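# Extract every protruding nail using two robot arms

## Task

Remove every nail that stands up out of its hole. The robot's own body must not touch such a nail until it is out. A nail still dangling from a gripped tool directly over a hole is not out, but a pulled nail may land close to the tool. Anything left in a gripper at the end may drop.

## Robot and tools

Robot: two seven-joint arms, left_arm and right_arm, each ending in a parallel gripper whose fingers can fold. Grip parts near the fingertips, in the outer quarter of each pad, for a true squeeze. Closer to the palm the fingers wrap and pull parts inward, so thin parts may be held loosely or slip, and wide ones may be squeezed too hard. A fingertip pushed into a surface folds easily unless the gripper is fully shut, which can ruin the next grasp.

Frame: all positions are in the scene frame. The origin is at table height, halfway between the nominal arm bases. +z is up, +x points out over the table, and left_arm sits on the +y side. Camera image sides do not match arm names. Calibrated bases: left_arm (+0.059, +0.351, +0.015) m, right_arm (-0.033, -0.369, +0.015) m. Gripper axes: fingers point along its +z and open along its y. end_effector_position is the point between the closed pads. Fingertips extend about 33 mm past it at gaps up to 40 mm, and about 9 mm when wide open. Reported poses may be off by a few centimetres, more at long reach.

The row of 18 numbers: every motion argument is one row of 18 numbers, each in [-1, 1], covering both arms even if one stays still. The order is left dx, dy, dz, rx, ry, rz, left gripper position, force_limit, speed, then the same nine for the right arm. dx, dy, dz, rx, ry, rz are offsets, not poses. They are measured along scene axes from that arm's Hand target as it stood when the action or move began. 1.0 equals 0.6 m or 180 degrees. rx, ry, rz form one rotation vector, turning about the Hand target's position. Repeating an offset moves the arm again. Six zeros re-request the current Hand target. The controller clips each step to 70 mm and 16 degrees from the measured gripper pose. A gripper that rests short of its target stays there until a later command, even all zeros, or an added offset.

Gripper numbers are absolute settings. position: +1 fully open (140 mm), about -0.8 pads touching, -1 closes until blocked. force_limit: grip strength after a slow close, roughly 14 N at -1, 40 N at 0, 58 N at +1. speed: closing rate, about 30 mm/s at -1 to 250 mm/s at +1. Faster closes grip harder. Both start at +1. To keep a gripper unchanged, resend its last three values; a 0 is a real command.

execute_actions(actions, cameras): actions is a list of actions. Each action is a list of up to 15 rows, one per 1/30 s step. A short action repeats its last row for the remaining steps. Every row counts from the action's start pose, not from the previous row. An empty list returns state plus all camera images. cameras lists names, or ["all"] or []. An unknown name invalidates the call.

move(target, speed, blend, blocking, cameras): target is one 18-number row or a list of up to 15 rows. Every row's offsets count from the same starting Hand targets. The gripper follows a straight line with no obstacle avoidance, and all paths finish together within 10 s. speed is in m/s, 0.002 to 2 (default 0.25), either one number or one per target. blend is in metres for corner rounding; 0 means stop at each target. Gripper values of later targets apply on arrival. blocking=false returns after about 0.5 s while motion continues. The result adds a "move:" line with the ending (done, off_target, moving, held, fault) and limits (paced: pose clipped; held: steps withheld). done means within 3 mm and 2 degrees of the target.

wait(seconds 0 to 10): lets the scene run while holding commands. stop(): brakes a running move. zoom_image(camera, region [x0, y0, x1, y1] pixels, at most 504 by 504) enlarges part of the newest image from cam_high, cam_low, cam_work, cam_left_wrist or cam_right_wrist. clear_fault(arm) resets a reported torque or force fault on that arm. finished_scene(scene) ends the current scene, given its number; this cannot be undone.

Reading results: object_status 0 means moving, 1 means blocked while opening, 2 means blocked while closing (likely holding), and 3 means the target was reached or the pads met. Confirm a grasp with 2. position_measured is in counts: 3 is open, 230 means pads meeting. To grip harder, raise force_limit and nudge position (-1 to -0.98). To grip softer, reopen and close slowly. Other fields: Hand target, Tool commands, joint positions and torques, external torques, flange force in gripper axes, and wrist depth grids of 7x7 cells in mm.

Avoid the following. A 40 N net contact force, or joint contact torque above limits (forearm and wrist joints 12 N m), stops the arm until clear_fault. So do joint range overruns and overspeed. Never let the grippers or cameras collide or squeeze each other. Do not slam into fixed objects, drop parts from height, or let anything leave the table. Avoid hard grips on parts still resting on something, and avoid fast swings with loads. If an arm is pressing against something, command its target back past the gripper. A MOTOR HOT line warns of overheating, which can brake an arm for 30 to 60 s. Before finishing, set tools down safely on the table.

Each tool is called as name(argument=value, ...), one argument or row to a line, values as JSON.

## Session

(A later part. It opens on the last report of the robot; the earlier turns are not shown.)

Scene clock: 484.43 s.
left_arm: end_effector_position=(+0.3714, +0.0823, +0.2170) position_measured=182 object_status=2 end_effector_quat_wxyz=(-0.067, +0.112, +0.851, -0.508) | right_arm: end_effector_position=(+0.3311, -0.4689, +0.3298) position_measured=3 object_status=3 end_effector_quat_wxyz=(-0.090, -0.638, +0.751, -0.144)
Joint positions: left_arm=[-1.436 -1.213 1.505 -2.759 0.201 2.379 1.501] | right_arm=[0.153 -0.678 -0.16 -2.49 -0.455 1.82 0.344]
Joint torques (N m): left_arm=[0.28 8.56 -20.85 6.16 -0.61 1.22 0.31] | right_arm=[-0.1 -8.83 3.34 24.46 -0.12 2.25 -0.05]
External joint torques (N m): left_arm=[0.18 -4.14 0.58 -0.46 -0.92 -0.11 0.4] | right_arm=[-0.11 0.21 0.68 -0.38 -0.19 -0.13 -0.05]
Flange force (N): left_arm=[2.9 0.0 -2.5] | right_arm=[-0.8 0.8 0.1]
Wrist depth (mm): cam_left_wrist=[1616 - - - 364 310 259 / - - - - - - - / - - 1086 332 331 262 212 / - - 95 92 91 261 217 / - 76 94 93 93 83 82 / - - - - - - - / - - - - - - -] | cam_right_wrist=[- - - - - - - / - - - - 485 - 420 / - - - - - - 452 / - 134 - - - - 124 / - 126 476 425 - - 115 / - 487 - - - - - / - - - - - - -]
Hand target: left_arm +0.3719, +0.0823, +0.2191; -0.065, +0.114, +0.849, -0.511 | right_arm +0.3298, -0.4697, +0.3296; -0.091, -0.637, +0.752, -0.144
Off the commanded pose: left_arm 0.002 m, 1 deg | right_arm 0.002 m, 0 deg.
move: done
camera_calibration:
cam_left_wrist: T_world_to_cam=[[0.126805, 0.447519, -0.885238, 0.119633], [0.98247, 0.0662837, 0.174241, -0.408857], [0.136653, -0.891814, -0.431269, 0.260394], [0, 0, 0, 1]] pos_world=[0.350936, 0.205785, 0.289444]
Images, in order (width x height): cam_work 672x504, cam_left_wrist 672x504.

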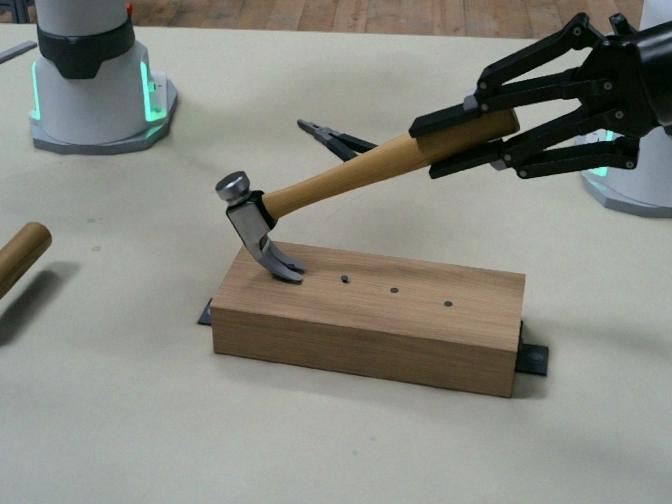

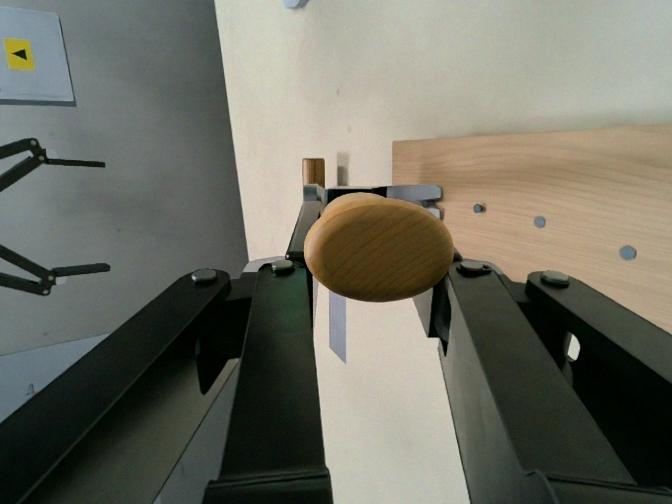

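move(
  target=[0.0005, 0.01, 0, 0,0,0, -0.98,1,-1, 0,0,0,0,0,0,1,1,1],
  speed=0.03,
  cameras=["cam_left_wrist","cam_work"],
)

Scene clock: 507.60 s.
left_arm: end_effector_position=(+0.3681, +0.0853, +0.2157) position_measured=182 object_status=2 end_effector_quat_wxyz=(-0.069, +0.116, +0.851, -0.508) | right_arm: end_effector_position=(+0.3311, -0.4689, +0.3298) position_measured=3 object_status=3 end_effector_quat_wxyz=(-0.090, -0.638, +0.751, -0.144)
Joint positions: left_arm=[-1.426 -1.22 1.509 -2.761 0.212 2.364 1.505] | right_arm=[0.153 -0.678 -0.16 -2.49 -0.455 1.82 0.344]
Joint velocities: left_arm=[0.012 0.001 0.003 -0.001 0.009 -0.006 0] | right_arm=[within noise]
Joint torques (N m): left_arm=[4.33 8.21 -21.78 8.53 -0.98 0.64 0.13] | right_arm=[-0.05 -8.81 3.31 24.46 -0.12 2.26 -0.05]
External joint torques (N m): left_arm=[4.33 -4.75 -0.41 2.27 -1.26 -0.68 0.22] | right_arm=[-0.04 0.18 0.68 -0.34 -0.2 -0.12 -0.05]
Flange force (N): left_arm=[11.2 -2.3 -18.9] | right_arm=[-0.8 0.8 0.0]
Wrist depth (mm): cam_left_wrist=[1746 2508 - 561 394 - - / 2020 - - 598 - 302 240 / - - - 576 323 261 211 / 1966 - 95 91 91 261 216 / - 76 94 88 113 83 83 / - - - - - - - / - - - - - - -] | cam_right_wrist=[- - - - - 452 - / - - - - - - - / - - - - - - - / - 135 - - - - 124 / - 126 481 421 - - 115 / - - - - - - - / - - - - - - -]
Hand target: left_arm +0.3722, +0.0883, +0.2191; -0.065, +0.114, +0.849, -0.511 | right_arm +0.3298, -0.4697, +0.3296; -0.091, -0.637, +0.752, -0.144
Off the commanded pose: left_arm 0.006 m, 1 deg | right_arm 0.002 m, 0 deg.
move: off_target (left_arm)
camera_calibration:
cam_left_wrist: T_world_to_cam=[[0.132219, 0.445784, -0.885322, 0.115885], [0.982737, 0.0576483, 0.175795, -0.405322], [0.129404, -0.893282, -0.430466, 0.265513], [0, 0, 0, 1]] pos_world=[0.348644, 0.208885, 0.288143]
Images, in order (width x height): cam_work 672x504, cam_left_wrist 672x504.

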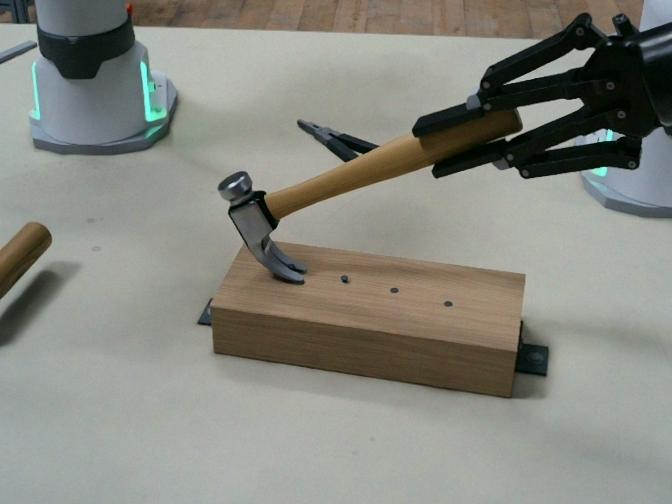

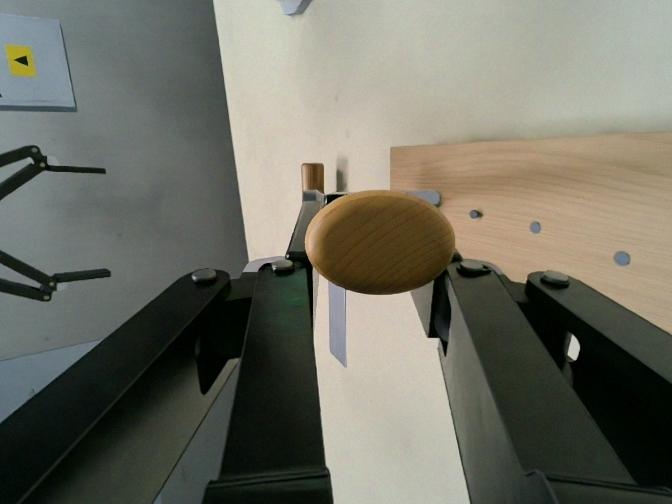

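zoom_image(
  camera="cam_work",
  region=[220, 220, 340, 310],
)

zoom_image(
  camera="cam_left_wrist",
  region=[380, 160, 500, 250],
)

Scaled by 4.200 from the camera's 672x504 image, which has a finer 960x720 frame.

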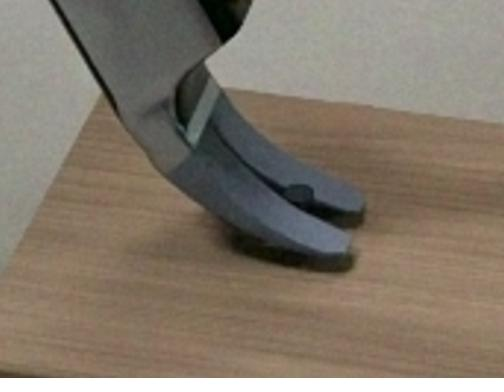

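Scaled by 4.200 from the camera's 672x504 image, which has a finer 960x720 frame.

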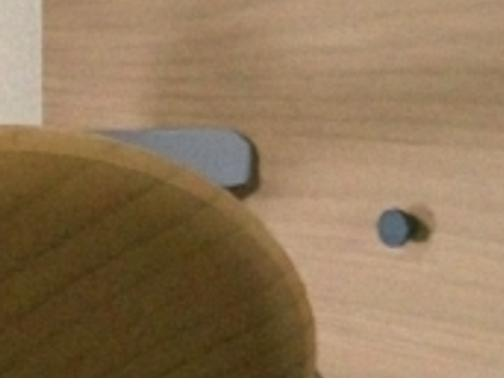

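move(
  target=[-0.003, -0.037, 0.0287, 0.0442,-0.0039,0, -0.98,1,-1, 0,0,0,0,0,0,1,1,1],
  speed=0.04,
  cameras=["cam_left_wrist","cam_work"],
)

zoom_image(
  camera="cam_work",
  region=[220, 220, 340, 310],
)

Scene clock: 518.67 s.
left_arm: end_effector_position=(+0.3682, +0.0666, +0.2346) position_measured=182 object_status=2 end_effector_quat_wxyz=(-0.068, +0.119, +0.883, -0.449) | right_arm: end_effector_position=(+0.3311, -0.4689, +0.3298) position_measured=3 object_status=3 end_effector_quat_wxyz=(-0.090, -0.638, +0.751, -0.144)
Joint positions: left_arm=[-1.463 -1.097 1.326 -2.746 0.147 2.381 1.397] | right_arm=[0.153 -0.678 -0.16 -2.49 -0.455 1.82 0.344]
Joint velocities: left_arm=[0.002 0.001 0 0.001 -0.001 0.001 -0.005] | right_arm=[within noise]
Joint torques (N m): left_arm=[0.07 8.43 -19.87 11.05 -0.65 2.19 -0.26] | right_arm=[-0.06 -8.81 3.29 24.49 -0.11 2.26 -0.06]
External joint torques (N m): left_arm=[0.02 -1.81 0.27 -0.46 -1.07 0.41 -0.18] | right_arm=[-0.08 0.12 0.63 -0.29 -0.19 -0.12 -0.06]
Flange force (N): left_arm=[2.5 -1.0 0.3] | right_arm=[-0.6 0.8 0.0]
Wrist depth (mm): cam_left_wrist=[- - 785 517 - 317 259 / - - - - - 317 258 / - - - - 324 270 227 / - - 95 91 91 274 231 / - 76 94 95 94 82 82 / - - - - - - - / - - - - - - -] | cam_right_wrist=[- - - - - - - / - - - - 421 - - / - - - - 452 - - / - 135 - - - - 124 / - 125 475 403 - - 115 / - - - - 457 - - / - - - - - - -]
Hand target: left_arm +0.3704, +0.0661, +0.2364; -0.068, +0.113, +0.883, -0.450 | right_arm +0.3298, -0.4697, +0.3296; -0.091, -0.637, +0.752, -0.144
Off the commanded pose: left_arm 0.003 m, 1 deg | right_arm 0.002 m, 0 deg.
move: done
camera_calibration:
cam_left_wrist: T_world_to_cam=[[0.153666, 0.558237, -0.815327, 0.108981], [0.978608, 0.0282547, 0.203785, -0.410747], [0.136797, -0.8292, -0.541953, 0.276068], [0, 0, 0, 1]] pos_world=[0.347448, 0.179684, 0.322175]
Images, in order (width x height): cam_work 672x504, cam_left_wrist 672x504.

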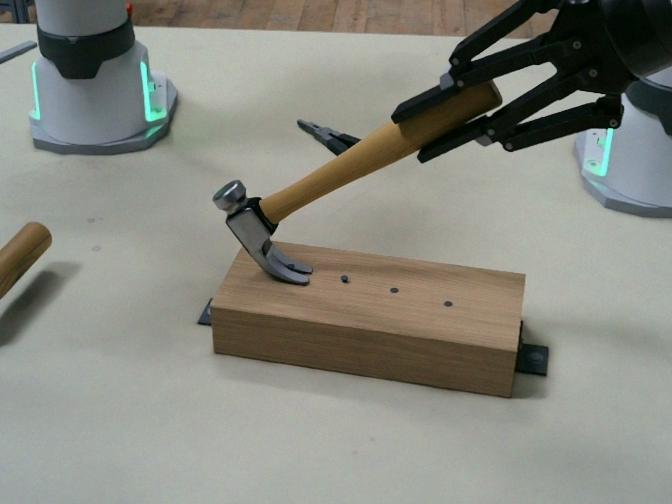

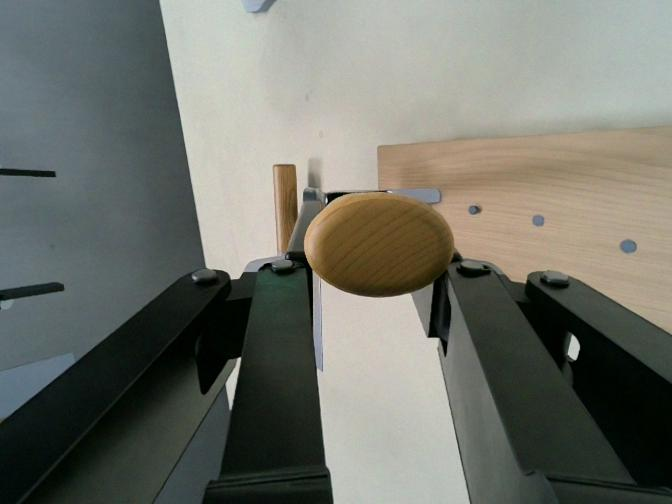

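Scaled by 4.200 from the camera's 672x504 image, which has a finer 960x720 frame.

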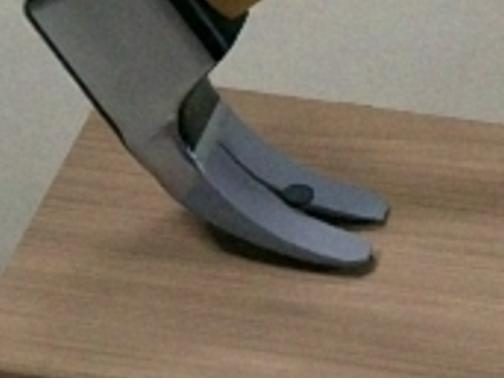

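move(
  target=[-0.003, -0.0373, 0.0248, 0.0442,-0.0039,0, -0.98,1,-1, 0,0,0,0,0,0,1,1,1],
  speed=0.04,
  cameras=["cam_work"],
)

zoom_image(
  camera="cam_work",
  region=[220, 220, 340, 310],
)

Scene clock: 525.63 s.
left_arm: end_effector_position=(+0.3674, +0.0426, +0.2513) position_measured=182 object_status=2 end_effector_quat_wxyz=(-0.069, +0.116, +0.912, -0.388) | right_arm: end_effector_position=(+0.3311, -0.4689, +0.3298) position_measured=3 object_status=3 end_effector_quat_wxyz=(-0.090, -0.638, +0.751, -0.144)
Joint positions: left_arm=[-1.505 -0.953 1.156 -2.698 0.072 2.377 1.289] | right_arm=[0.153 -0.678 -0.16 -2.49 -0.455 1.82 0.344]
Joint velocities: left_arm=[-0.003 0.001 0 0 -0.001 0 -0.006] | right_arm=[within noise]
Joint torques (N m): left_arm=[0.96 6.47 -17.42 15.46 0.18 2.09 -0.18] | right_arm=[-0.08 -8.81 3.32 24.43 -0.12 2.26 -0.03]
External joint torques (N m): left_arm=[1 -0.38 0.88 -0.58 -0.31 -0.06 -0.11] | right_arm=[-0.13 0.2 0.63 -0.38 -0.2 -0.13 -0.03]
Flange force (N): left_arm=[3.5 2.7 -1.0] | right_arm=[-0.7 0.8 0.2]
Wrist depth (mm): cam_left_wrist=[- - - - - - - / - - - - - - 269 / - - 673 332 331 282 242 / - 945 104 92 91 286 249 / - 77 94 82 93 83 82 / - - - - - - - / - - - - - - -] | cam_right_wrist=[502 - - - - - - / - - - - - - - / - - - - - - - / - 134 - - - - 124 / - 126 479 431 - - 115 / - - - - - - - / - - - - - - -]
Hand target: left_arm +0.3686, +0.0437, +0.2512; -0.070, +0.111, +0.913, -0.387 | right_arm +0.3298, -0.4697, +0.3296; -0.091, -0.637, +0.752, -0.144
Off the commanded pose: left_arm 0.002 m, 1 deg | right_arm 0.002 m, 0 deg.
move: done
Images, in order (width x height): cam_work 672x504.

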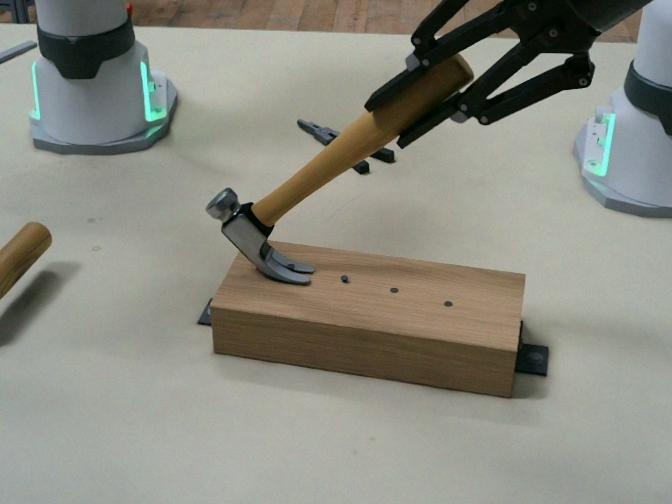

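Scaled by 4.200 from the camera's 672x504 image, which has a finer 960x720 frame.

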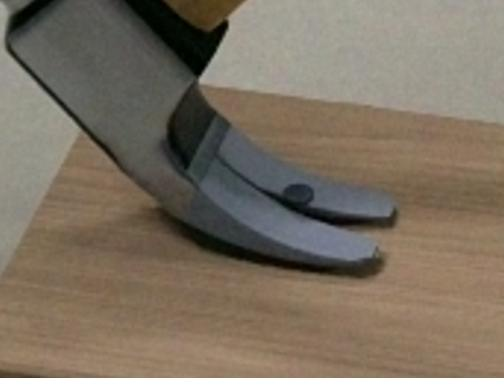

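move(
  target=[
    [-0.003, -0.0391, 0.0167, 0.0415,-0.0036,0, -0.98,1,-1, 0,0,0,0,0,0,1,1,1],
    [-0.006, -0.0797, 0.0295, 0.083,-0.0073,0, -0.98,1,-1, 0,0,0,0,0,0,1,1,1],
  ],
  speed=0.04,
  blend=0.01,
  cameras=["cam_work"],
)

zoom_image(
  camera="cam_work",
  region=[220, 220, 340, 310],
)

Scene clock: 537.93 s.
left_arm: end_effector_position=(+0.3647, -0.0090, +0.2749) position_measured=182 object_status=2 end_effector_quat_wxyz=(-0.070, +0.109, +0.954, -0.272) | right_arm: end_effector_position=(+0.3311, -0.4689, +0.3298) position_measured=3 object_status=3 end_effector_quat_wxyz=(-0.090, -0.638, +0.751, -0.144)
Joint positions: left_arm=[-1.561 -0.639 0.902 -2.514 -0.061 2.288 1.128] | right_arm=[0.153 -0.678 -0.16 -2.49 -0.455 1.82 0.344]
Joint torques (N m): left_arm=[2.67 0.63 -10.55 18.47 2.22 1.71 -0.22] | right_arm=[-0.08 -8.79 3.32 24.47 -0.11 2.26 -0.09]
External joint torques (N m): left_arm=[2.67 2.96 2.43 -3.23 1.79 -0.78 -0.17] | right_arm=[-0.09 0.16 0.67 -0.31 -0.19 -0.12 -0.09]
Flange force (N): left_arm=[3.1 9.1 2.5] | right_arm=[-0.7 0.7 0.0]
Wrist depth (mm): cam_left_wrist=[688 599 489 434 372 333 - / - - - 445 - 310 304 / - - 488 339 337 303 270 / - 711 113 92 91 308 280 / - 76 94 478 88 83 77 / - - - - - - - / - - - - - - -] | cam_right_wrist=[- - - - - - - / - - - - - - - / - - - - 443 - - / - 134 - - - - 123 / - 125 478 428 - - 115 / - 502 - - - - - / - - - - - - -]
Hand target: left_arm +0.3650, -0.0041, +0.2689; -0.073, +0.105, +0.956, -0.264 | right_arm +0.3298, -0.4697, +0.3296; -0.091, -0.637, +0.752, -0.144
Off the commanded pose: left_arm 0.008 m, 1 deg | right_arm 0.002 m, 0 deg.
move: off_target (left_arm)
Images, in order (width x height): cam_work 672x504.

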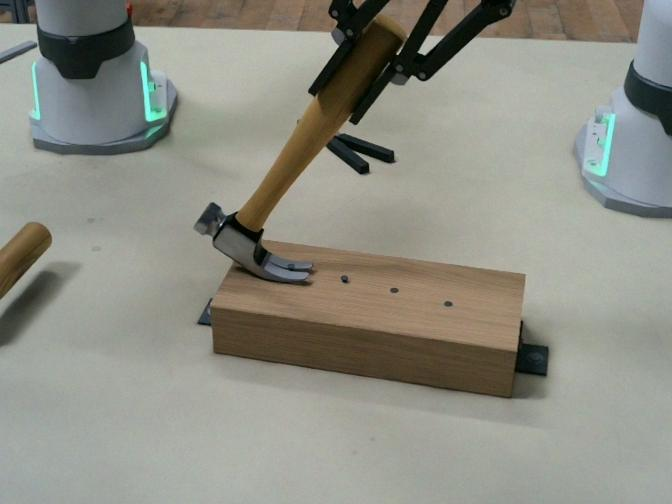

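Scaled by 4.200 from the camera's 672x504 image, which has a finer 960x720 frame.

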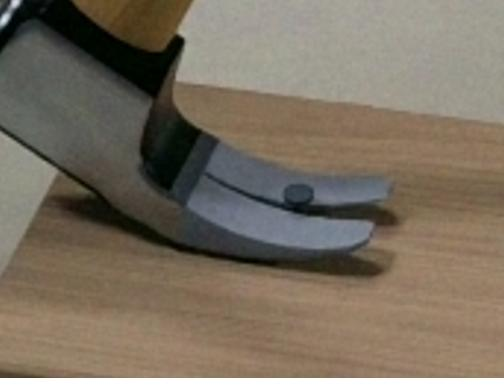

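move(
  target=[
    [-0.003, -0.0365, 0.015, 0.0277,-0.0024,0, -0.98,1,-1, 0,0,0,0,0,0,1,1,1],
    [-0.006, -0.077, 0.0197, 0.0554,-0.0048,0, -0.98,1,-1, 0,0,0,0,0,0,1,1,1],
  ],
  speed=0.04,
  blend=0.01,
  cameras=["cam_work"],
)

zoom_image(
  camera="cam_work",
  region=[220, 220, 340, 310],
)

Scene clock: 550.40 s.
left_arm: end_effector_position=(+0.3656, -0.0500, +0.2857) position_measured=182 object_status=2 end_effector_quat_wxyz=(-0.072, +0.100, +0.975, -0.185) | right_arm: end_effector_position=(+0.3311, -0.4689, +0.3298) position_measured=3 object_status=3 end_effector_quat_wxyz=(-0.090, -0.638, +0.751, -0.144)
Joint positions: left_arm=[-1.603 -0.395 0.802 -2.31 -0.116 2.162 1.023] | right_arm=[0.153 -0.678 -0.16 -2.49 -0.455 1.82 0.344]
Joint torques (N m): left_arm=[-2.19 -6.78 -9.71 19.41 0.47 2.65 -0.28] | right_arm=[-0.06 -8.82 3.35 24.48 -0.1 2.26 -0.06]
External joint torques (N m): left_arm=[-2.17 3.63 -1.2 -4.44 0.11 0.08 -0.25] | right_arm=[-0.05 0.12 0.72 -0.32 -0.18 -0.12 -0.06]
Flange force (N): left_arm=[1.7 -1.0 12.2] | right_arm=[-0.8 0.9 -0.1]
Wrist depth (mm): cam_left_wrist=[- - - 410 364 350 331 / - 582 - - 344 355 323 / 632 - - 340 339 317 294 / 661 472 95 92 92 325 303 / - 77 94 88 93 83 77 / - - - - - - - / - - - - - - -] | cam_right_wrist=[- - - - - - - / - - - - - - - / - - - - - - - / - 135 - - - - 123 / - 126 479 424 446 445 115 / - - - - - - - / - 469 - - 467 - -]
Hand target: left_arm +0.3614, -0.0503, +0.2808; -0.075, +0.100, +0.976, -0.179 | right_arm +0.3298, -0.4697, +0.3296; -0.091, -0.637, +0.752, -0.144
Off the commanded pose: left_arm 0.006 m, 1 deg | right_arm 0.002 m, 0 deg.
move: off_target (left_arm)
Images, in order (width x height): cam_work 672x504.

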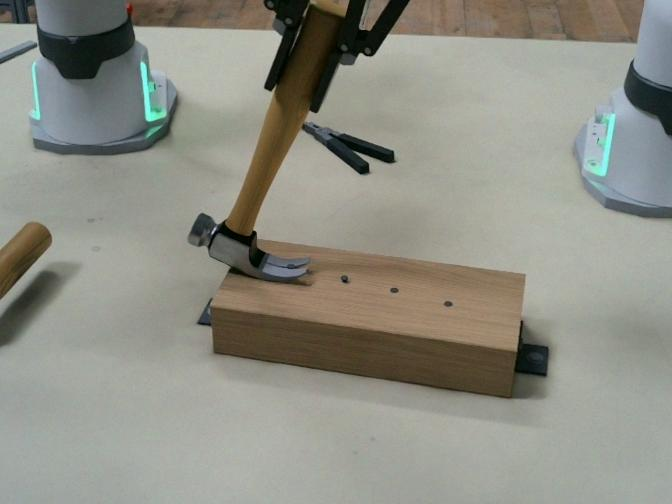

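Scaled by 4.200 from the camera's 672x504 image, which has a finer 960x720 frame.

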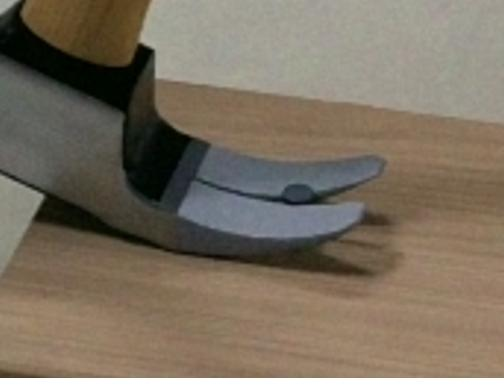

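move(
  target=[0.000, -0.0535, 0.011, 0.0415,-0.0036,0, -0.98,1,-1, 0,0,0,0,0,0,1,1,1],
  speed=0.04,
  cameras=["cam_work"],
)

zoom_image(
  camera="cam_work",
  region=[220, 220, 340, 310],
)

Scene clock: 560.47 s.
left_arm: end_effector_position=(+0.3659, -0.0689, +0.2863) position_measured=182 object_status=2 end_effector_quat_wxyz=(-0.082, +0.097, +0.986, -0.111) | right_arm: end_effector_position=(+0.3311, -0.4689, +0.3298) position_measured=3 object_status=3 end_effector_quat_wxyz=(-0.090, -0.638, +0.751, -0.144)
Joint positions: left_arm=[-1.634 -0.207 0.783 -2.131 -0.142 2.012 0.976] | right_arm=[0.153 -0.678 -0.16 -2.49 -0.455 1.82 0.344]
Joint torques (N m): left_arm=[-7.24 -11.12 -10.81 24.66 -1.5 5.84 -0.8] | right_arm=[-0.06 -8.83 3.35 24.47 -0.12 2.26 -0.05]
External joint torques (N m): left_arm=[-7.26 5.09 -6.17 0.2 -1.84 3.4 -0.78] | right_arm=[-0.13 0.14 0.64 -0.33 -0.2 -0.13 -0.05]
Flange force (N): left_arm=[-7.6 -21.9 15.2] | right_arm=[-0.6 0.9 0.1]
Wrist depth (mm): cam_left_wrist=[471 471 - 397 - - - / - 471 - 425 386 370 - / - 471 453 351 343 329 313 / 527 430 - 91 90 340 325 / - 76 94 83 93 89 77 / - - - - - - 78 / - - - - - - -] | cam_right_wrist=[- - - - - - - / - - - - - - - / - - - 476 - - - / - 135 - - - - 123 / - 126 481 420 - - 115 / - - - - - - - / - - - - - - -]
Hand target: left_arm +0.3614, -0.0824, +0.2874; -0.076, +0.096, +0.986, -0.114 | right_arm +0.3298, -0.4697, +0.3296; -0.091, -0.637, +0.752, -0.144
Off the commanded pose: left_arm 0.014 m, 1 deg | right_arm 0.002 m, 0 deg.
move: off_target (left_arm)
Images, in order (width x height): cam_work 672x504.

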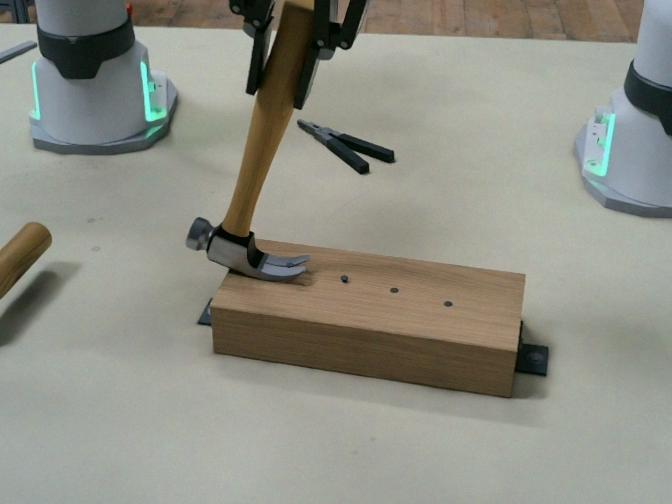

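Scaled by 4.200 from the camera's 672x504 image, which has a finer 960x720 frame.

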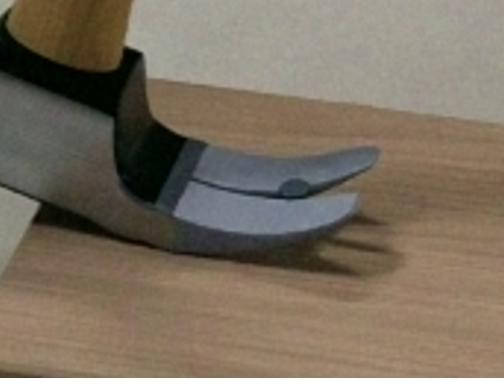

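move(
  target=[0.003, -0.012, 0.012, 0.0,0.0,0, -0.98,1,-1, 0,0,0,0,0,0,1,1,1],
  speed=0.03,
  cameras=["cam_work"],
)

zoom_image(
  camera="cam_work",
  region=[220, 220, 340, 310],
)

Scene clock: 572.17 s.
left_arm: end_effector_position=(+0.3658, -0.0714, +0.2865) position_measured=182 object_status=2 end_effector_quat_wxyz=(-0.085, +0.096, +0.986, -0.102) | right_arm: end_effector_position=(+0.3311, -0.4689, +0.3298) position_measured=3 object_status=3 end_effector_quat_wxyz=(-0.090, -0.638, +0.751, -0.144)
Joint positions: left_arm=[-1.636 -0.18 0.783 -2.105 -0.153 1.988 0.976] | right_arm=[0.153 -0.678 -0.16 -2.49 -0.455 1.82 0.344]
Joint torques (N m): left_arm=[-7.73 -16.36 -11.1 29.36 -2.41 6.38 -0.71] | right_arm=[-0.06 -8.82 3.3 24.5 -0.13 2.25 -0.07]
External joint torques (N m): left_arm=[-7.56 0.5 -6.86 4.94 -2.73 3.99 -0.69] | right_arm=[-0.08 0.15 0.65 -0.28 -0.2 -0.13 -0.06]
Flange force (N): left_arm=[-4.7 -23.3 4.3] | right_arm=[-0.7 0.7 -0.1]
Wrist depth (mm): cam_left_wrist=[- 448 422 406 - - 355 / - - 436 - - - 351 / - 420 - 362 347 336 314 / 522 392 - 91 89 340 326 / - 76 94 81 107 89 78 / - - - 470 - - 75 / - - - - - - -] | cam_right_wrist=[- 491 - - - - - / - - - - - - - / - - - - - - - / - 135 - 464 - - 124 / - 126 480 423 - - 115 / - - - - - - - / - - - - - - -]
Hand target: left_arm +0.3632, -0.0896, +0.2946; -0.076, +0.096, +0.986, -0.114 | right_arm +0.3298, -0.4697, +0.3296; -0.091, -0.637, +0.752, -0.144
Off the commanded pose: left_arm 0.020 m, 2 deg | right_arm 0.002 m, 0 deg.
move: off_target (left_arm)
Images, in order (width x height): cam_work 672x504.

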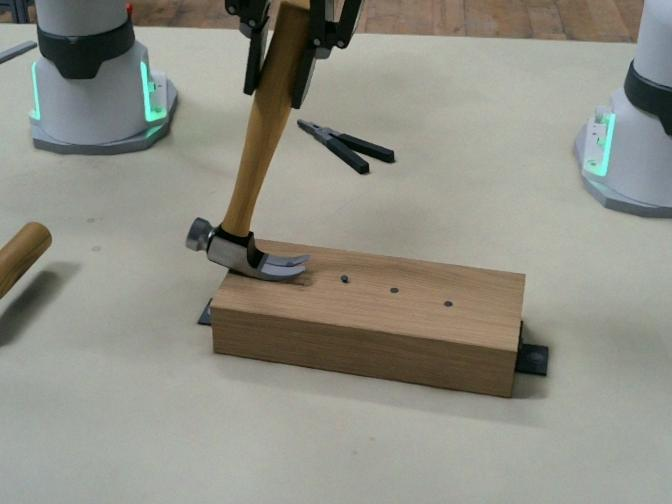

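Scaled by 4.200 from the camera's 672x504 image, which has a finer 960x720 frame.

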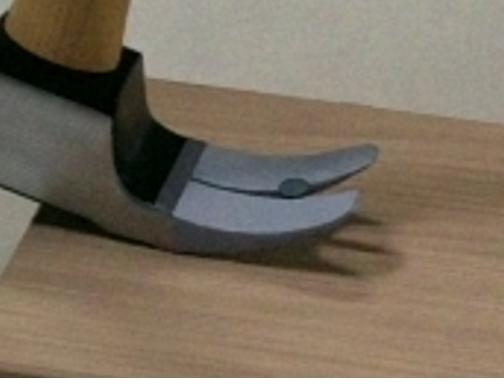

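move(
  target=[0.002, -0.015, 0.002, 0.014,-0.001,0, -0.98,1,-1, 0,0,0,0,0,0,1,1,1],
  speed=0.03,
  cameras=["cam_work"],
)

zoom_image(
  camera="cam_work",
  region=[220, 220, 340, 310],
)

Scene clock: 582.40 s.
left_arm: end_effector_position=(+0.3660, -0.0791, +0.2870) position_measured=182 object_status=2 end_effector_quat_wxyz=(-0.088, +0.097, +0.988, -0.079) | right_arm: end_effector_position=(+0.3311, -0.4689, +0.3298) position_measured=3 object_status=3 end_effector_quat_wxyz=(-0.090, -0.638, +0.751, -0.144)
Joint positions: left_arm=[-1.645 -0.112 0.782 -2.038 -0.169 1.935 0.971] | right_arm=[0.153 -0.678 -0.16 -2.49 -0.455 1.82 0.344]
Joint torques (N m): left_arm=[-7.23 -18.38 -9.55 30.22 -2.04 6.77 -0.91] | right_arm=[-0.06 -8.79 3.34 24.51 -0.11 2.26 -0.08]
External joint torques (N m): left_arm=[-7.23 0.73 -6.99 5.67 -2.38 4.43 -0.89] | right_arm=[-0.03 0.16 0.73 -0.24 -0.19 -0.11 -0.08]
Flange force (N): left_arm=[-4.2 -23.6 2.7] | right_arm=[-0.8 0.6 -0.2]
Wrist depth (mm): cam_left_wrist=[- 437 - - 378 391 361 / - - 437 412 327 379 - / 496 427 - 355 350 337 322 / - 424 104 90 89 345 334 / - 76 94 444 110 83 79 / - - - - - - 76 / - - - - - - -] | cam_right_wrist=[- - - - - - - / - 487 - - - - - / - 499 - - - - - / - 135 - - - - 123 / - 126 478 414 - - 115 / - - - - - - - / - - - - - - -]
Hand target: left_arm +0.3644, -0.0986, +0.2958; -0.076, +0.095, +0.988, -0.092 | right_arm +0.3298, -0.4697, +0.3296; -0.091, -0.637, +0.752, -0.144
Off the commanded pose: left_arm 0.021 m, 2 deg | right_arm 0.002 m, 0 deg.
move: off_target (left_arm)
Images, in order (width x height): cam_work 672x504.

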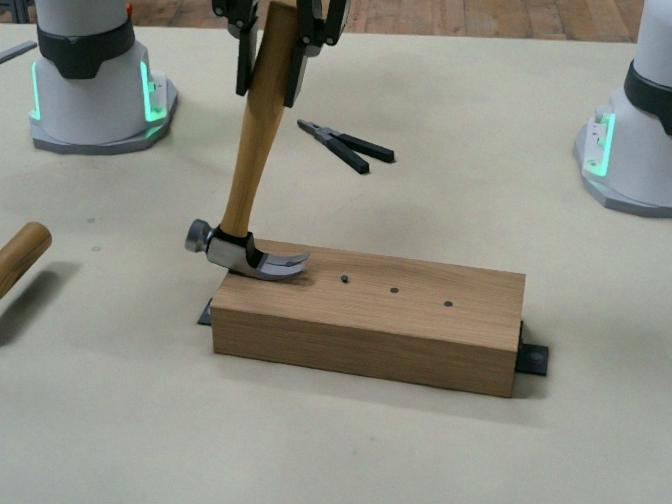

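Scaled by 4.200 from the camera's 672x504 image, which has a finer 960x720 frame.

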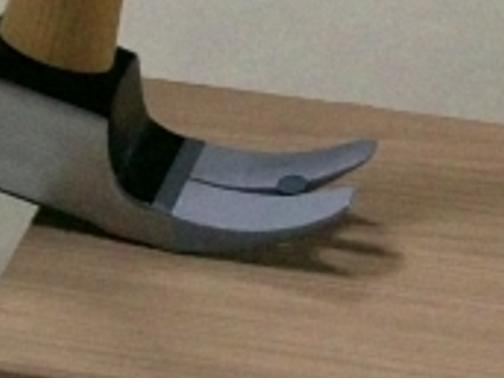

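move(
  target=[0.000, -0.035, 0.003, 0.03,-0.0026,0, -0.98,1,-1, 0,0,0,0,0,0,1,1,1],
  speed=0.03,
  cameras=["cam_work"],
)

zoom_image(
  camera="cam_work",
  region=[220, 220, 340, 310],
)

Scene clock: 588.60 s.
left_arm: end_effector_position=(+0.3639, -0.1014, +0.2888) position_measured=182 object_status=2 end_effector_quat_wxyz=(-0.089, +0.095, +0.991, -0.030) | right_arm: end_effector_position=(+0.3311, -0.4689, +0.3298) position_measured=3 object_status=3 end_effector_quat_wxyz=(-0.090, -0.638, +0.751, -0.144)
Joint positions: left_arm=[-1.661 0.044 0.779 -1.881 -0.205 1.821 0.95] | right_arm=[0.153 -0.678 -0.16 -2.49 -0.455 1.82 0.344]
Joint torques (N m): left_arm=[-5.27 -25.3 -3.71 30.64 -1.76 6.51 -0.92] | right_arm=[-0.1 -8.87 3.34 24.44 -0.11 2.26 -0.05]
External joint torques (N m): left_arm=[-5.13 -1.09 -4.6 6.09 -2.16 4.31 -0.92] | right_arm=[-0.1 -0.02 0.7 -0.29 -0.19 -0.11 -0.05]
Flange force (N): left_arm=[-1.0 -16.5 -1.5] | right_arm=[-0.6 1.3 -0.1]
Wrist depth (mm): cam_left_wrist=[- 409 411 403 399 387 379 / - 425 405 - 399 - - / 430 427 - 359 351 351 346 / - 403 - 90 89 358 355 / - 76 94 82 110 82 79 / - - - - - - 76 / - - - 472 - - -] | cam_right_wrist=[- - - - - - 396 / 496 - - - - - - / - - - - - - - / - 135 - - - - 121 / - 126 476 425 - - 115 / - - - 481 - - - / - - - - - - -]
Hand target: left_arm +0.3644, -0.1196, +0.2976; -0.077, +0.091, +0.992, -0.045 | right_arm +0.3298, -0.4697, +0.3296; -0.091, -0.637, +0.752, -0.144
Off the commanded pose: left_arm 0.020 m, 2 deg | right_arm 0.002 m, 0 deg.
move: off_target (left_arm)
Images, in order (width x height): cam_work 672x504.

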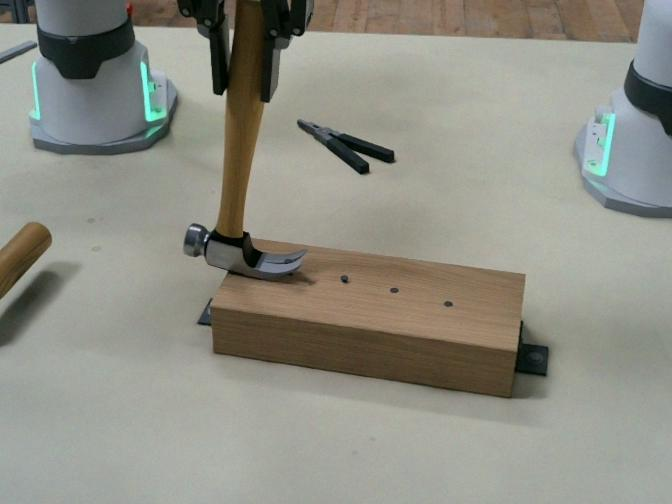

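Scaled by 4.200 from the camera's 672x504 image, which has a finer 960x720 frame.

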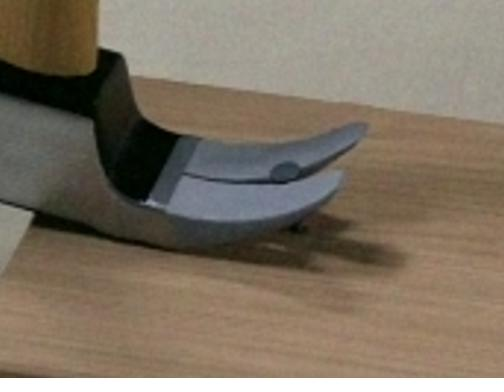

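move(
  target=[0.000, -0.04, -0.002, 0.036,-0.0031,0, -0.98,1,-1, 0,0,0,0,0,0,1,1,1],
  speed=0.03,
  cameras=["cam_work"],
)

zoom_image(
  camera="cam_work",
  region=[220, 220, 340, 310],
)

Scene clock: 602.47 s.
left_arm: end_effector_position=(+0.3644, -0.1424, +0.2935) position_measured=182 object_status=2 end_effector_quat_wxyz=(-0.076, +0.092, +0.993, +0.014) | right_arm: end_effector_position=(+0.3311, -0.4689, +0.3298) position_measured=3 object_status=3 end_effector_quat_wxyz=(-0.090, -0.638, +0.751, -0.144)
Joint positions: left_arm=[-1.662 0.243 0.772 -1.66 -0.26 1.701 0.922] | right_arm=[0.153 -0.678 -0.16 -2.49 -0.455 1.82 0.344]
Joint velocities: left_arm=[0 0.003 0 0.001 -0.006 -0.008 -0.003] | right_arm=[within noise]
Joint torques (N m): left_arm=[0.02 -33.14 5.61 24.58 -0.3 2.06 -0.3] | right_arm=[-0.06 -8.85 3.37 24.43 -0.12 2.26 -0.09]
External joint torques (N m): left_arm=[-0.1 -1.81 0 0.43 -0.86 -0.06 -0.3] | right_arm=[-0.06 -0.01 0.72 -0.28 -0.2 -0.11 -0.09]
Flange force (N): left_arm=[3.5 2.1 -0.9] | right_arm=[-0.6 1.2 -0.1]
Wrist depth (mm): cam_left_wrist=[- 398 400 - 376 - - / 408 409 408 - 358 376 359 / - 386 424 342 364 369 366 / - 388 95 90 89 376 369 / - 76 94 91 109 82 77 / - - - 486 - - 75 / - - - - - - -] | cam_right_wrist=[- 495 - - - - - / - 503 - - 438 443 - / - - - - 509 431 - / - 135 - 460 - - 123 / - 125 481 417 458 - 115 / - - - - 452 - - / - - - - - - -]
Hand target: left_arm +0.3644, -0.1436, +0.2964; -0.077, +0.087, +0.993, +0.011 | right_arm +0.3298, -0.4697, +0.3296; -0.091, -0.637, +0.752, -0.144
Off the commanded pose: left_arm 0.003 m, 1 deg | right_arm 0.002 m, 0 deg.
move: done
Images, in order (width x height): cam_work 672x504.

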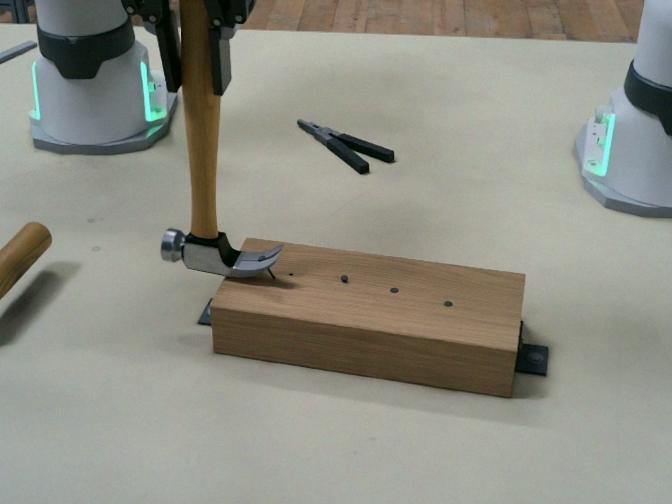

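Scaled by 4.200 from the camera's 672x504 image, which has a finer 960x720 frame.

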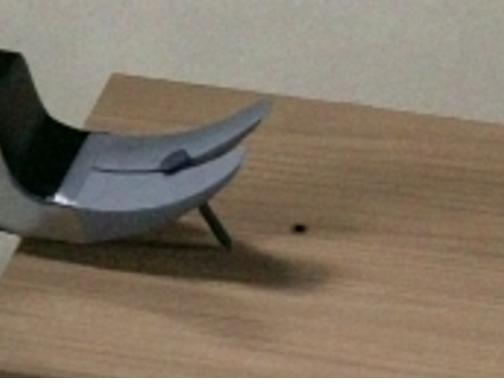

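move(
  target=[
    [0.000, -0.02, 0.06, 0,0,0, -0.98,1,-1, 0,0,0,0,0,0,1,1,1],
    [0.000, -0.03, 0.06, -0.166,0.0145,0, -0.98,1,-1, 0,0,0,0,0,0,1,1,1],
  ],
  speed=[0.08,0.15],
  blend=0.01,
  cameras=["cam_work","cam_low"],
)

zoom_image(
  camera="cam_work",
  region=[100, 180, 340, 360],
)

Scene clock: 637.97 s.
left_arm: end_effector_position=(+0.3622, -0.1583, +0.3259) position_measured=182 object_status=2 end_effector_quat_wxyz=(-0.078, +0.101, +0.963, -0.239) | right_arm: end_effector_position=(+0.3311, -0.4689, +0.3298) position_measured=3 object_status=3 end_effector_quat_wxyz=(-0.090, -0.638, +0.751, -0.144)
Joint positions: left_arm=[-1.677 -0.159 0.792 -2.088 -0.416 2.165 1.113] | right_arm=[0.153 -0.678 -0.16 -2.49 -0.455 1.82 0.344]
Joint velocities: left_arm=[-0.002 0 -0.002 0 0.001 0.001 0.005] | right_arm=[within noise]
Joint torques (N m): left_arm=[-0.57 -21.35 -3.37 25.31 -1.2 3.45 0.28] | right_arm=[-0.03 -8.86 3.29 24.5 -0.12 2.26 -0.07]
External joint torques (N m): left_arm=[-0.7 -3.66 0.15 0.55 -1.47 0.98 0.33] | right_arm=[-0.01 0.05 0.69 -0.26 -0.2 -0.11 -0.07]
Flange force (N): left_arm=[7.1 4.6 -1.0] | right_arm=[-0.7 1.0 -0.2]
Wrist depth (mm): cam_left_wrist=[1865 646 506 478 421 393 332 / 730 - 525 482 - 373 310 / 747 - 558 343 - 341 318 / - - 577 90 89 345 327 / - 76 94 521 91 82 79 / - - - - - - 76 / - - - - - - -] | cam_right_wrist=[- - - - - - 427 / - - - - - - - / - - - - - - 428 / - 135 - - - - 121 / - 125 484 412 - - 115 / - - - - - - - / - - - - - - -]
Hand target: left_arm +0.3644, -0.1616, +0.3324; -0.074, +0.104, +0.960, -0.247 | right_arm +0.3298, -0.4697, +0.3296; -0.091, -0.637, +0.752, -0.144
Off the commanded pose: left_arm 0.008 m, 1 deg | right_arm 0.002 m, 0 deg.
move: off_target (left_arm)
Images, in order (width x height): cam_low 672x504, cam_work 672x504.

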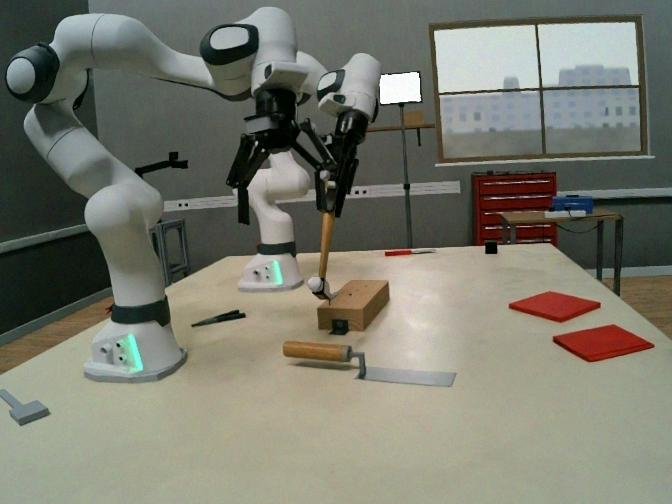

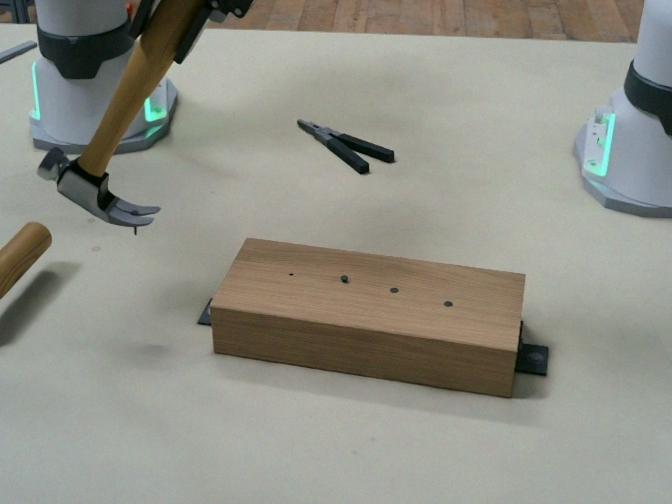

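Scaled by 2.100 from the camera's 672x504 image, which has a finer 960x720 frame.

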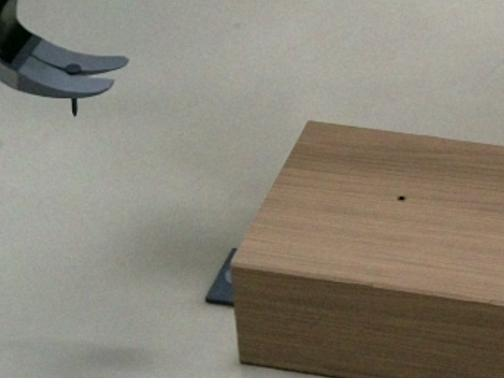

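move(
  target=[
    [0.000, 0.13, -0.05, -0.11,0.0096,0, -0.98,1,-1, 0,0,0,0,0,0,1,1,1],
    [0.000, 0.195, -0.13, -0.166,0.0145,0, -0.98,1,-1, 0,0,0,0,0,0,1,1,1],
  ],
  speed=[0.15,0.12],
  blend=0.02,
  cameras=["cam_work","cam_low"],
)

zoom_image(
  camera="cam_work",
  region=[100, 180, 340, 360],
)

Scene clock: 650.90 s.
left_arm: end_effector_position=(+0.3627, -0.0434, +0.2512) position_measured=182 object_status=2 end_effector_quat_wxyz=(-0.071, +0.110, +0.864, -0.485) | right_arm: end_effector_position=(+0.3311, -0.4689, +0.3298) position_measured=3 object_status=3 end_effector_quat_wxyz=(-0.090, -0.638, +0.751, -0.144)
Joint positions: left_arm=[-1.757 -0.863 1.268 -2.7 -0.375 2.639 1.64] | right_arm=[0.153 -0.678 -0.16 -2.49 -0.455 1.82 0.344]
Joint velocities: left_arm=[0 0 0 0 0.003 0.003 0.003] | right_arm=[within noise]
Joint torques (N m): left_arm=[-0.53 3.2 -17.95 15.21 0.65 1.53 0.23] | right_arm=[-0.04 -8.8 3.34 24.49 -0.13 2.26 -0.04]
External joint torques (N m): left_arm=[-0.39 -4.23 0.12 0.05 -0.3 0.49 0.31] | right_arm=[-0.04 0.16 0.71 -0.33 -0.2 -0.12 -0.04]
Flange force (N): left_arm=[2.8 1.9 2.3] | right_arm=[-0.8 0.8 0.0]
Wrist depth (mm): cam_left_wrist=[1718 - - 570 - 319 - / 1834 - 2321 606 437 297 235 / 1746 - - 341 352 283 238 / 1834 - - 89 89 288 241 / - 77 94 90 91 82 82 / - - - 774 - - 76 / - - - - - - -] | cam_right_wrist=[- - 480 463 - - - / - - - - - - - / - - - 467 - - 411 / - 135 - 480 - - 128 / - 126 480 417 - - 115 / - - - - - - - / - - - - - - -]
Hand target: left_arm +0.3644, -0.0446, +0.2544; -0.067, +0.114, +0.862, -0.489 | right_arm +0.3298, -0.4697, +0.3296; -0.091, -0.637, +0.752, -0.144
Off the commanded pose: left_arm 0.004 m, 1 deg | right_arm 0.002 m, 0 deg.
move: off_target (left_arm)
Images, in order (width x height): cam_low 672x504, cam_work 672x504.

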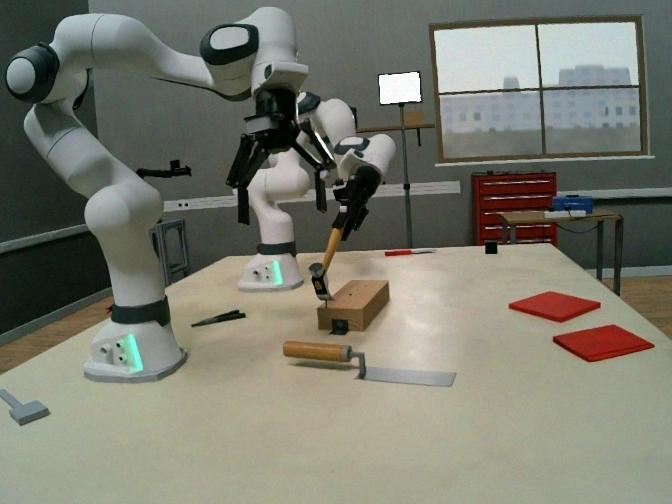

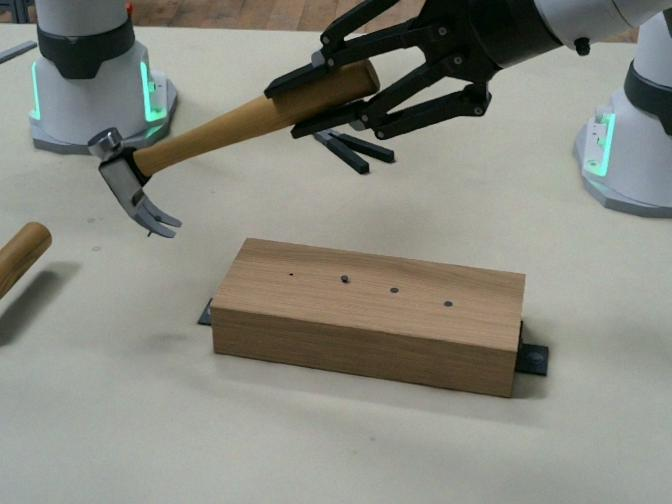

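Scaled by 2.100 from the camera's 672x504 image, which has a finer 960x720 frame.

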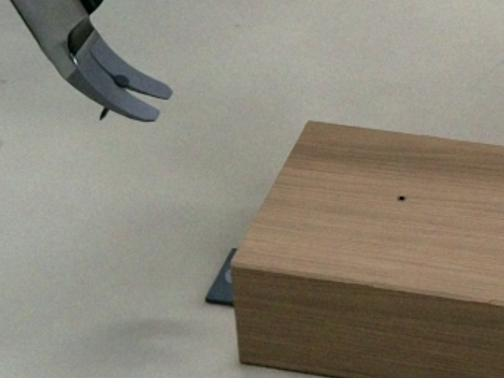

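move(
  target=[0.000, 0.05, -0.10, -0.066,0.0058,0, -0.98,1,-1, 0,0,0,0,0,0,1,1,1],
  speed=0.12,
  cameras=["cam_work","cam_low"],
)

zoom_image(
  camera="cam_work",
  region=[100, 180, 340, 360],
)

Scene clock: 668.17 s.
left_arm: end_effector_position=(+0.3635, -0.0140, +0.1920) position_measured=182 object_status=2 end_effector_quat_wxyz=(-0.066, +0.112, +0.809, -0.574) | right_arm: end_effector_position=(+0.3311, -0.4689, +0.3298) position_measured=3 object_status=3 end_effector_quat_wxyz=(-0.090, -0.638, +0.751, -0.144)
Joint positions: left_arm=[-1.789 -1.148 1.655 -2.758 -0.188 2.703 1.867] | right_arm=[0.153 -0.678 -0.16 -2.49 -0.455 1.82 0.344]
Joint velocities: left_arm=[0 -0.001 0 -0.001 0.004 0 0] | right_arm=[within noise]
Joint torques (N m): left_arm=[0.34 10.04 -21.47 4.17 0.84 -0.16 0.23] | right_arm=[-0.04 -8.84 3.34 24.45 -0.13 2.27 -0.05]
External joint torques (N m): left_arm=[0.31 -4.28 -0.14 -0.67 -0.12 -0.31 0.32] | right_arm=[-0.11 0.05 0.66 -0.3 -0.21 -0.11 -0.05]
Flange force (N): left_arm=[2.6 0.6 0.8] | right_arm=[-0.6 1.1 0.0]
Wrist depth (mm): cam_left_wrist=[1849 2182 - 718 - 316 - / 1705 - - - - 308 184 / 480 - 2452 343 - 241 190 / 462 - - 90 89 240 193 / - 76 94 88 93 83 82 / - - - - - - 76 / - - - - - - -] | cam_right_wrist=[- - - - - - - / - - - - - - - / - - - - - - - / - 135 - - - - 124 / - 126 482 422 - - 115 / - - 484 - - - - / - - - - - - -]
Hand target: left_arm +0.3644, -0.0146, +0.1944; -0.062, +0.116, +0.807, -0.576 | right_arm +0.3298, -0.4697, +0.3296; -0.091, -0.637, +0.752, -0.144
Off the commanded pose: left_arm 0.003 m, 1 deg | right_arm 0.002 m, 0 deg.
move: done
Images, in order (width x height): cam_low 672x504, cam_work 672x504.

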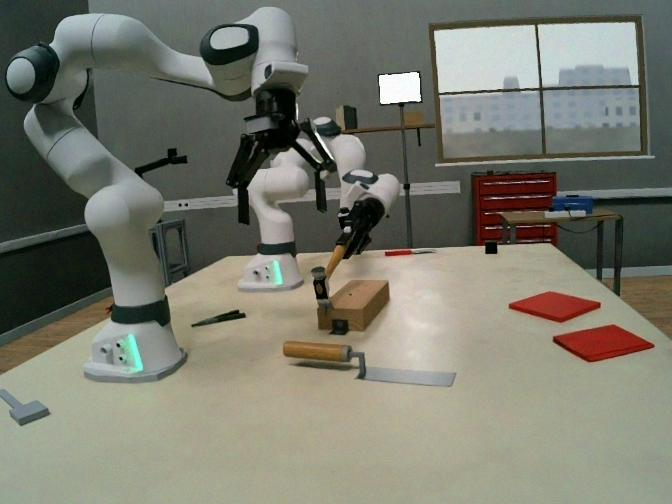

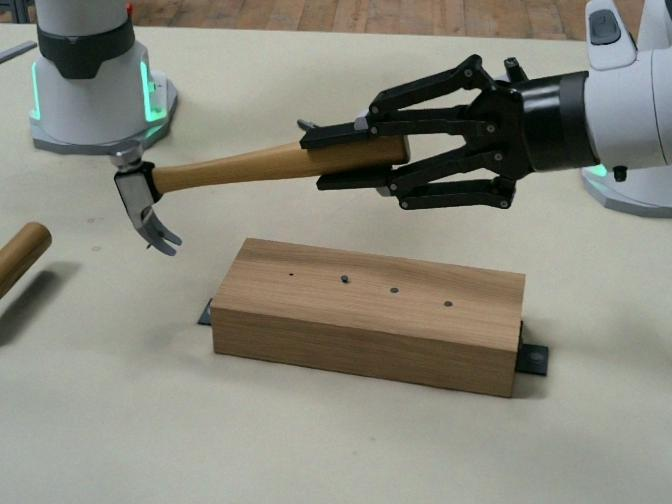

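Scaled by 2.100 from the camera's 672x504 image, which has a finer 960x720 frame.

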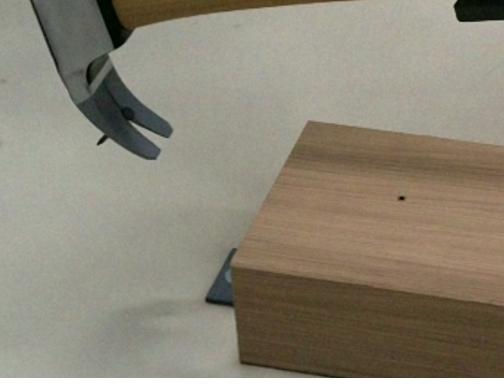

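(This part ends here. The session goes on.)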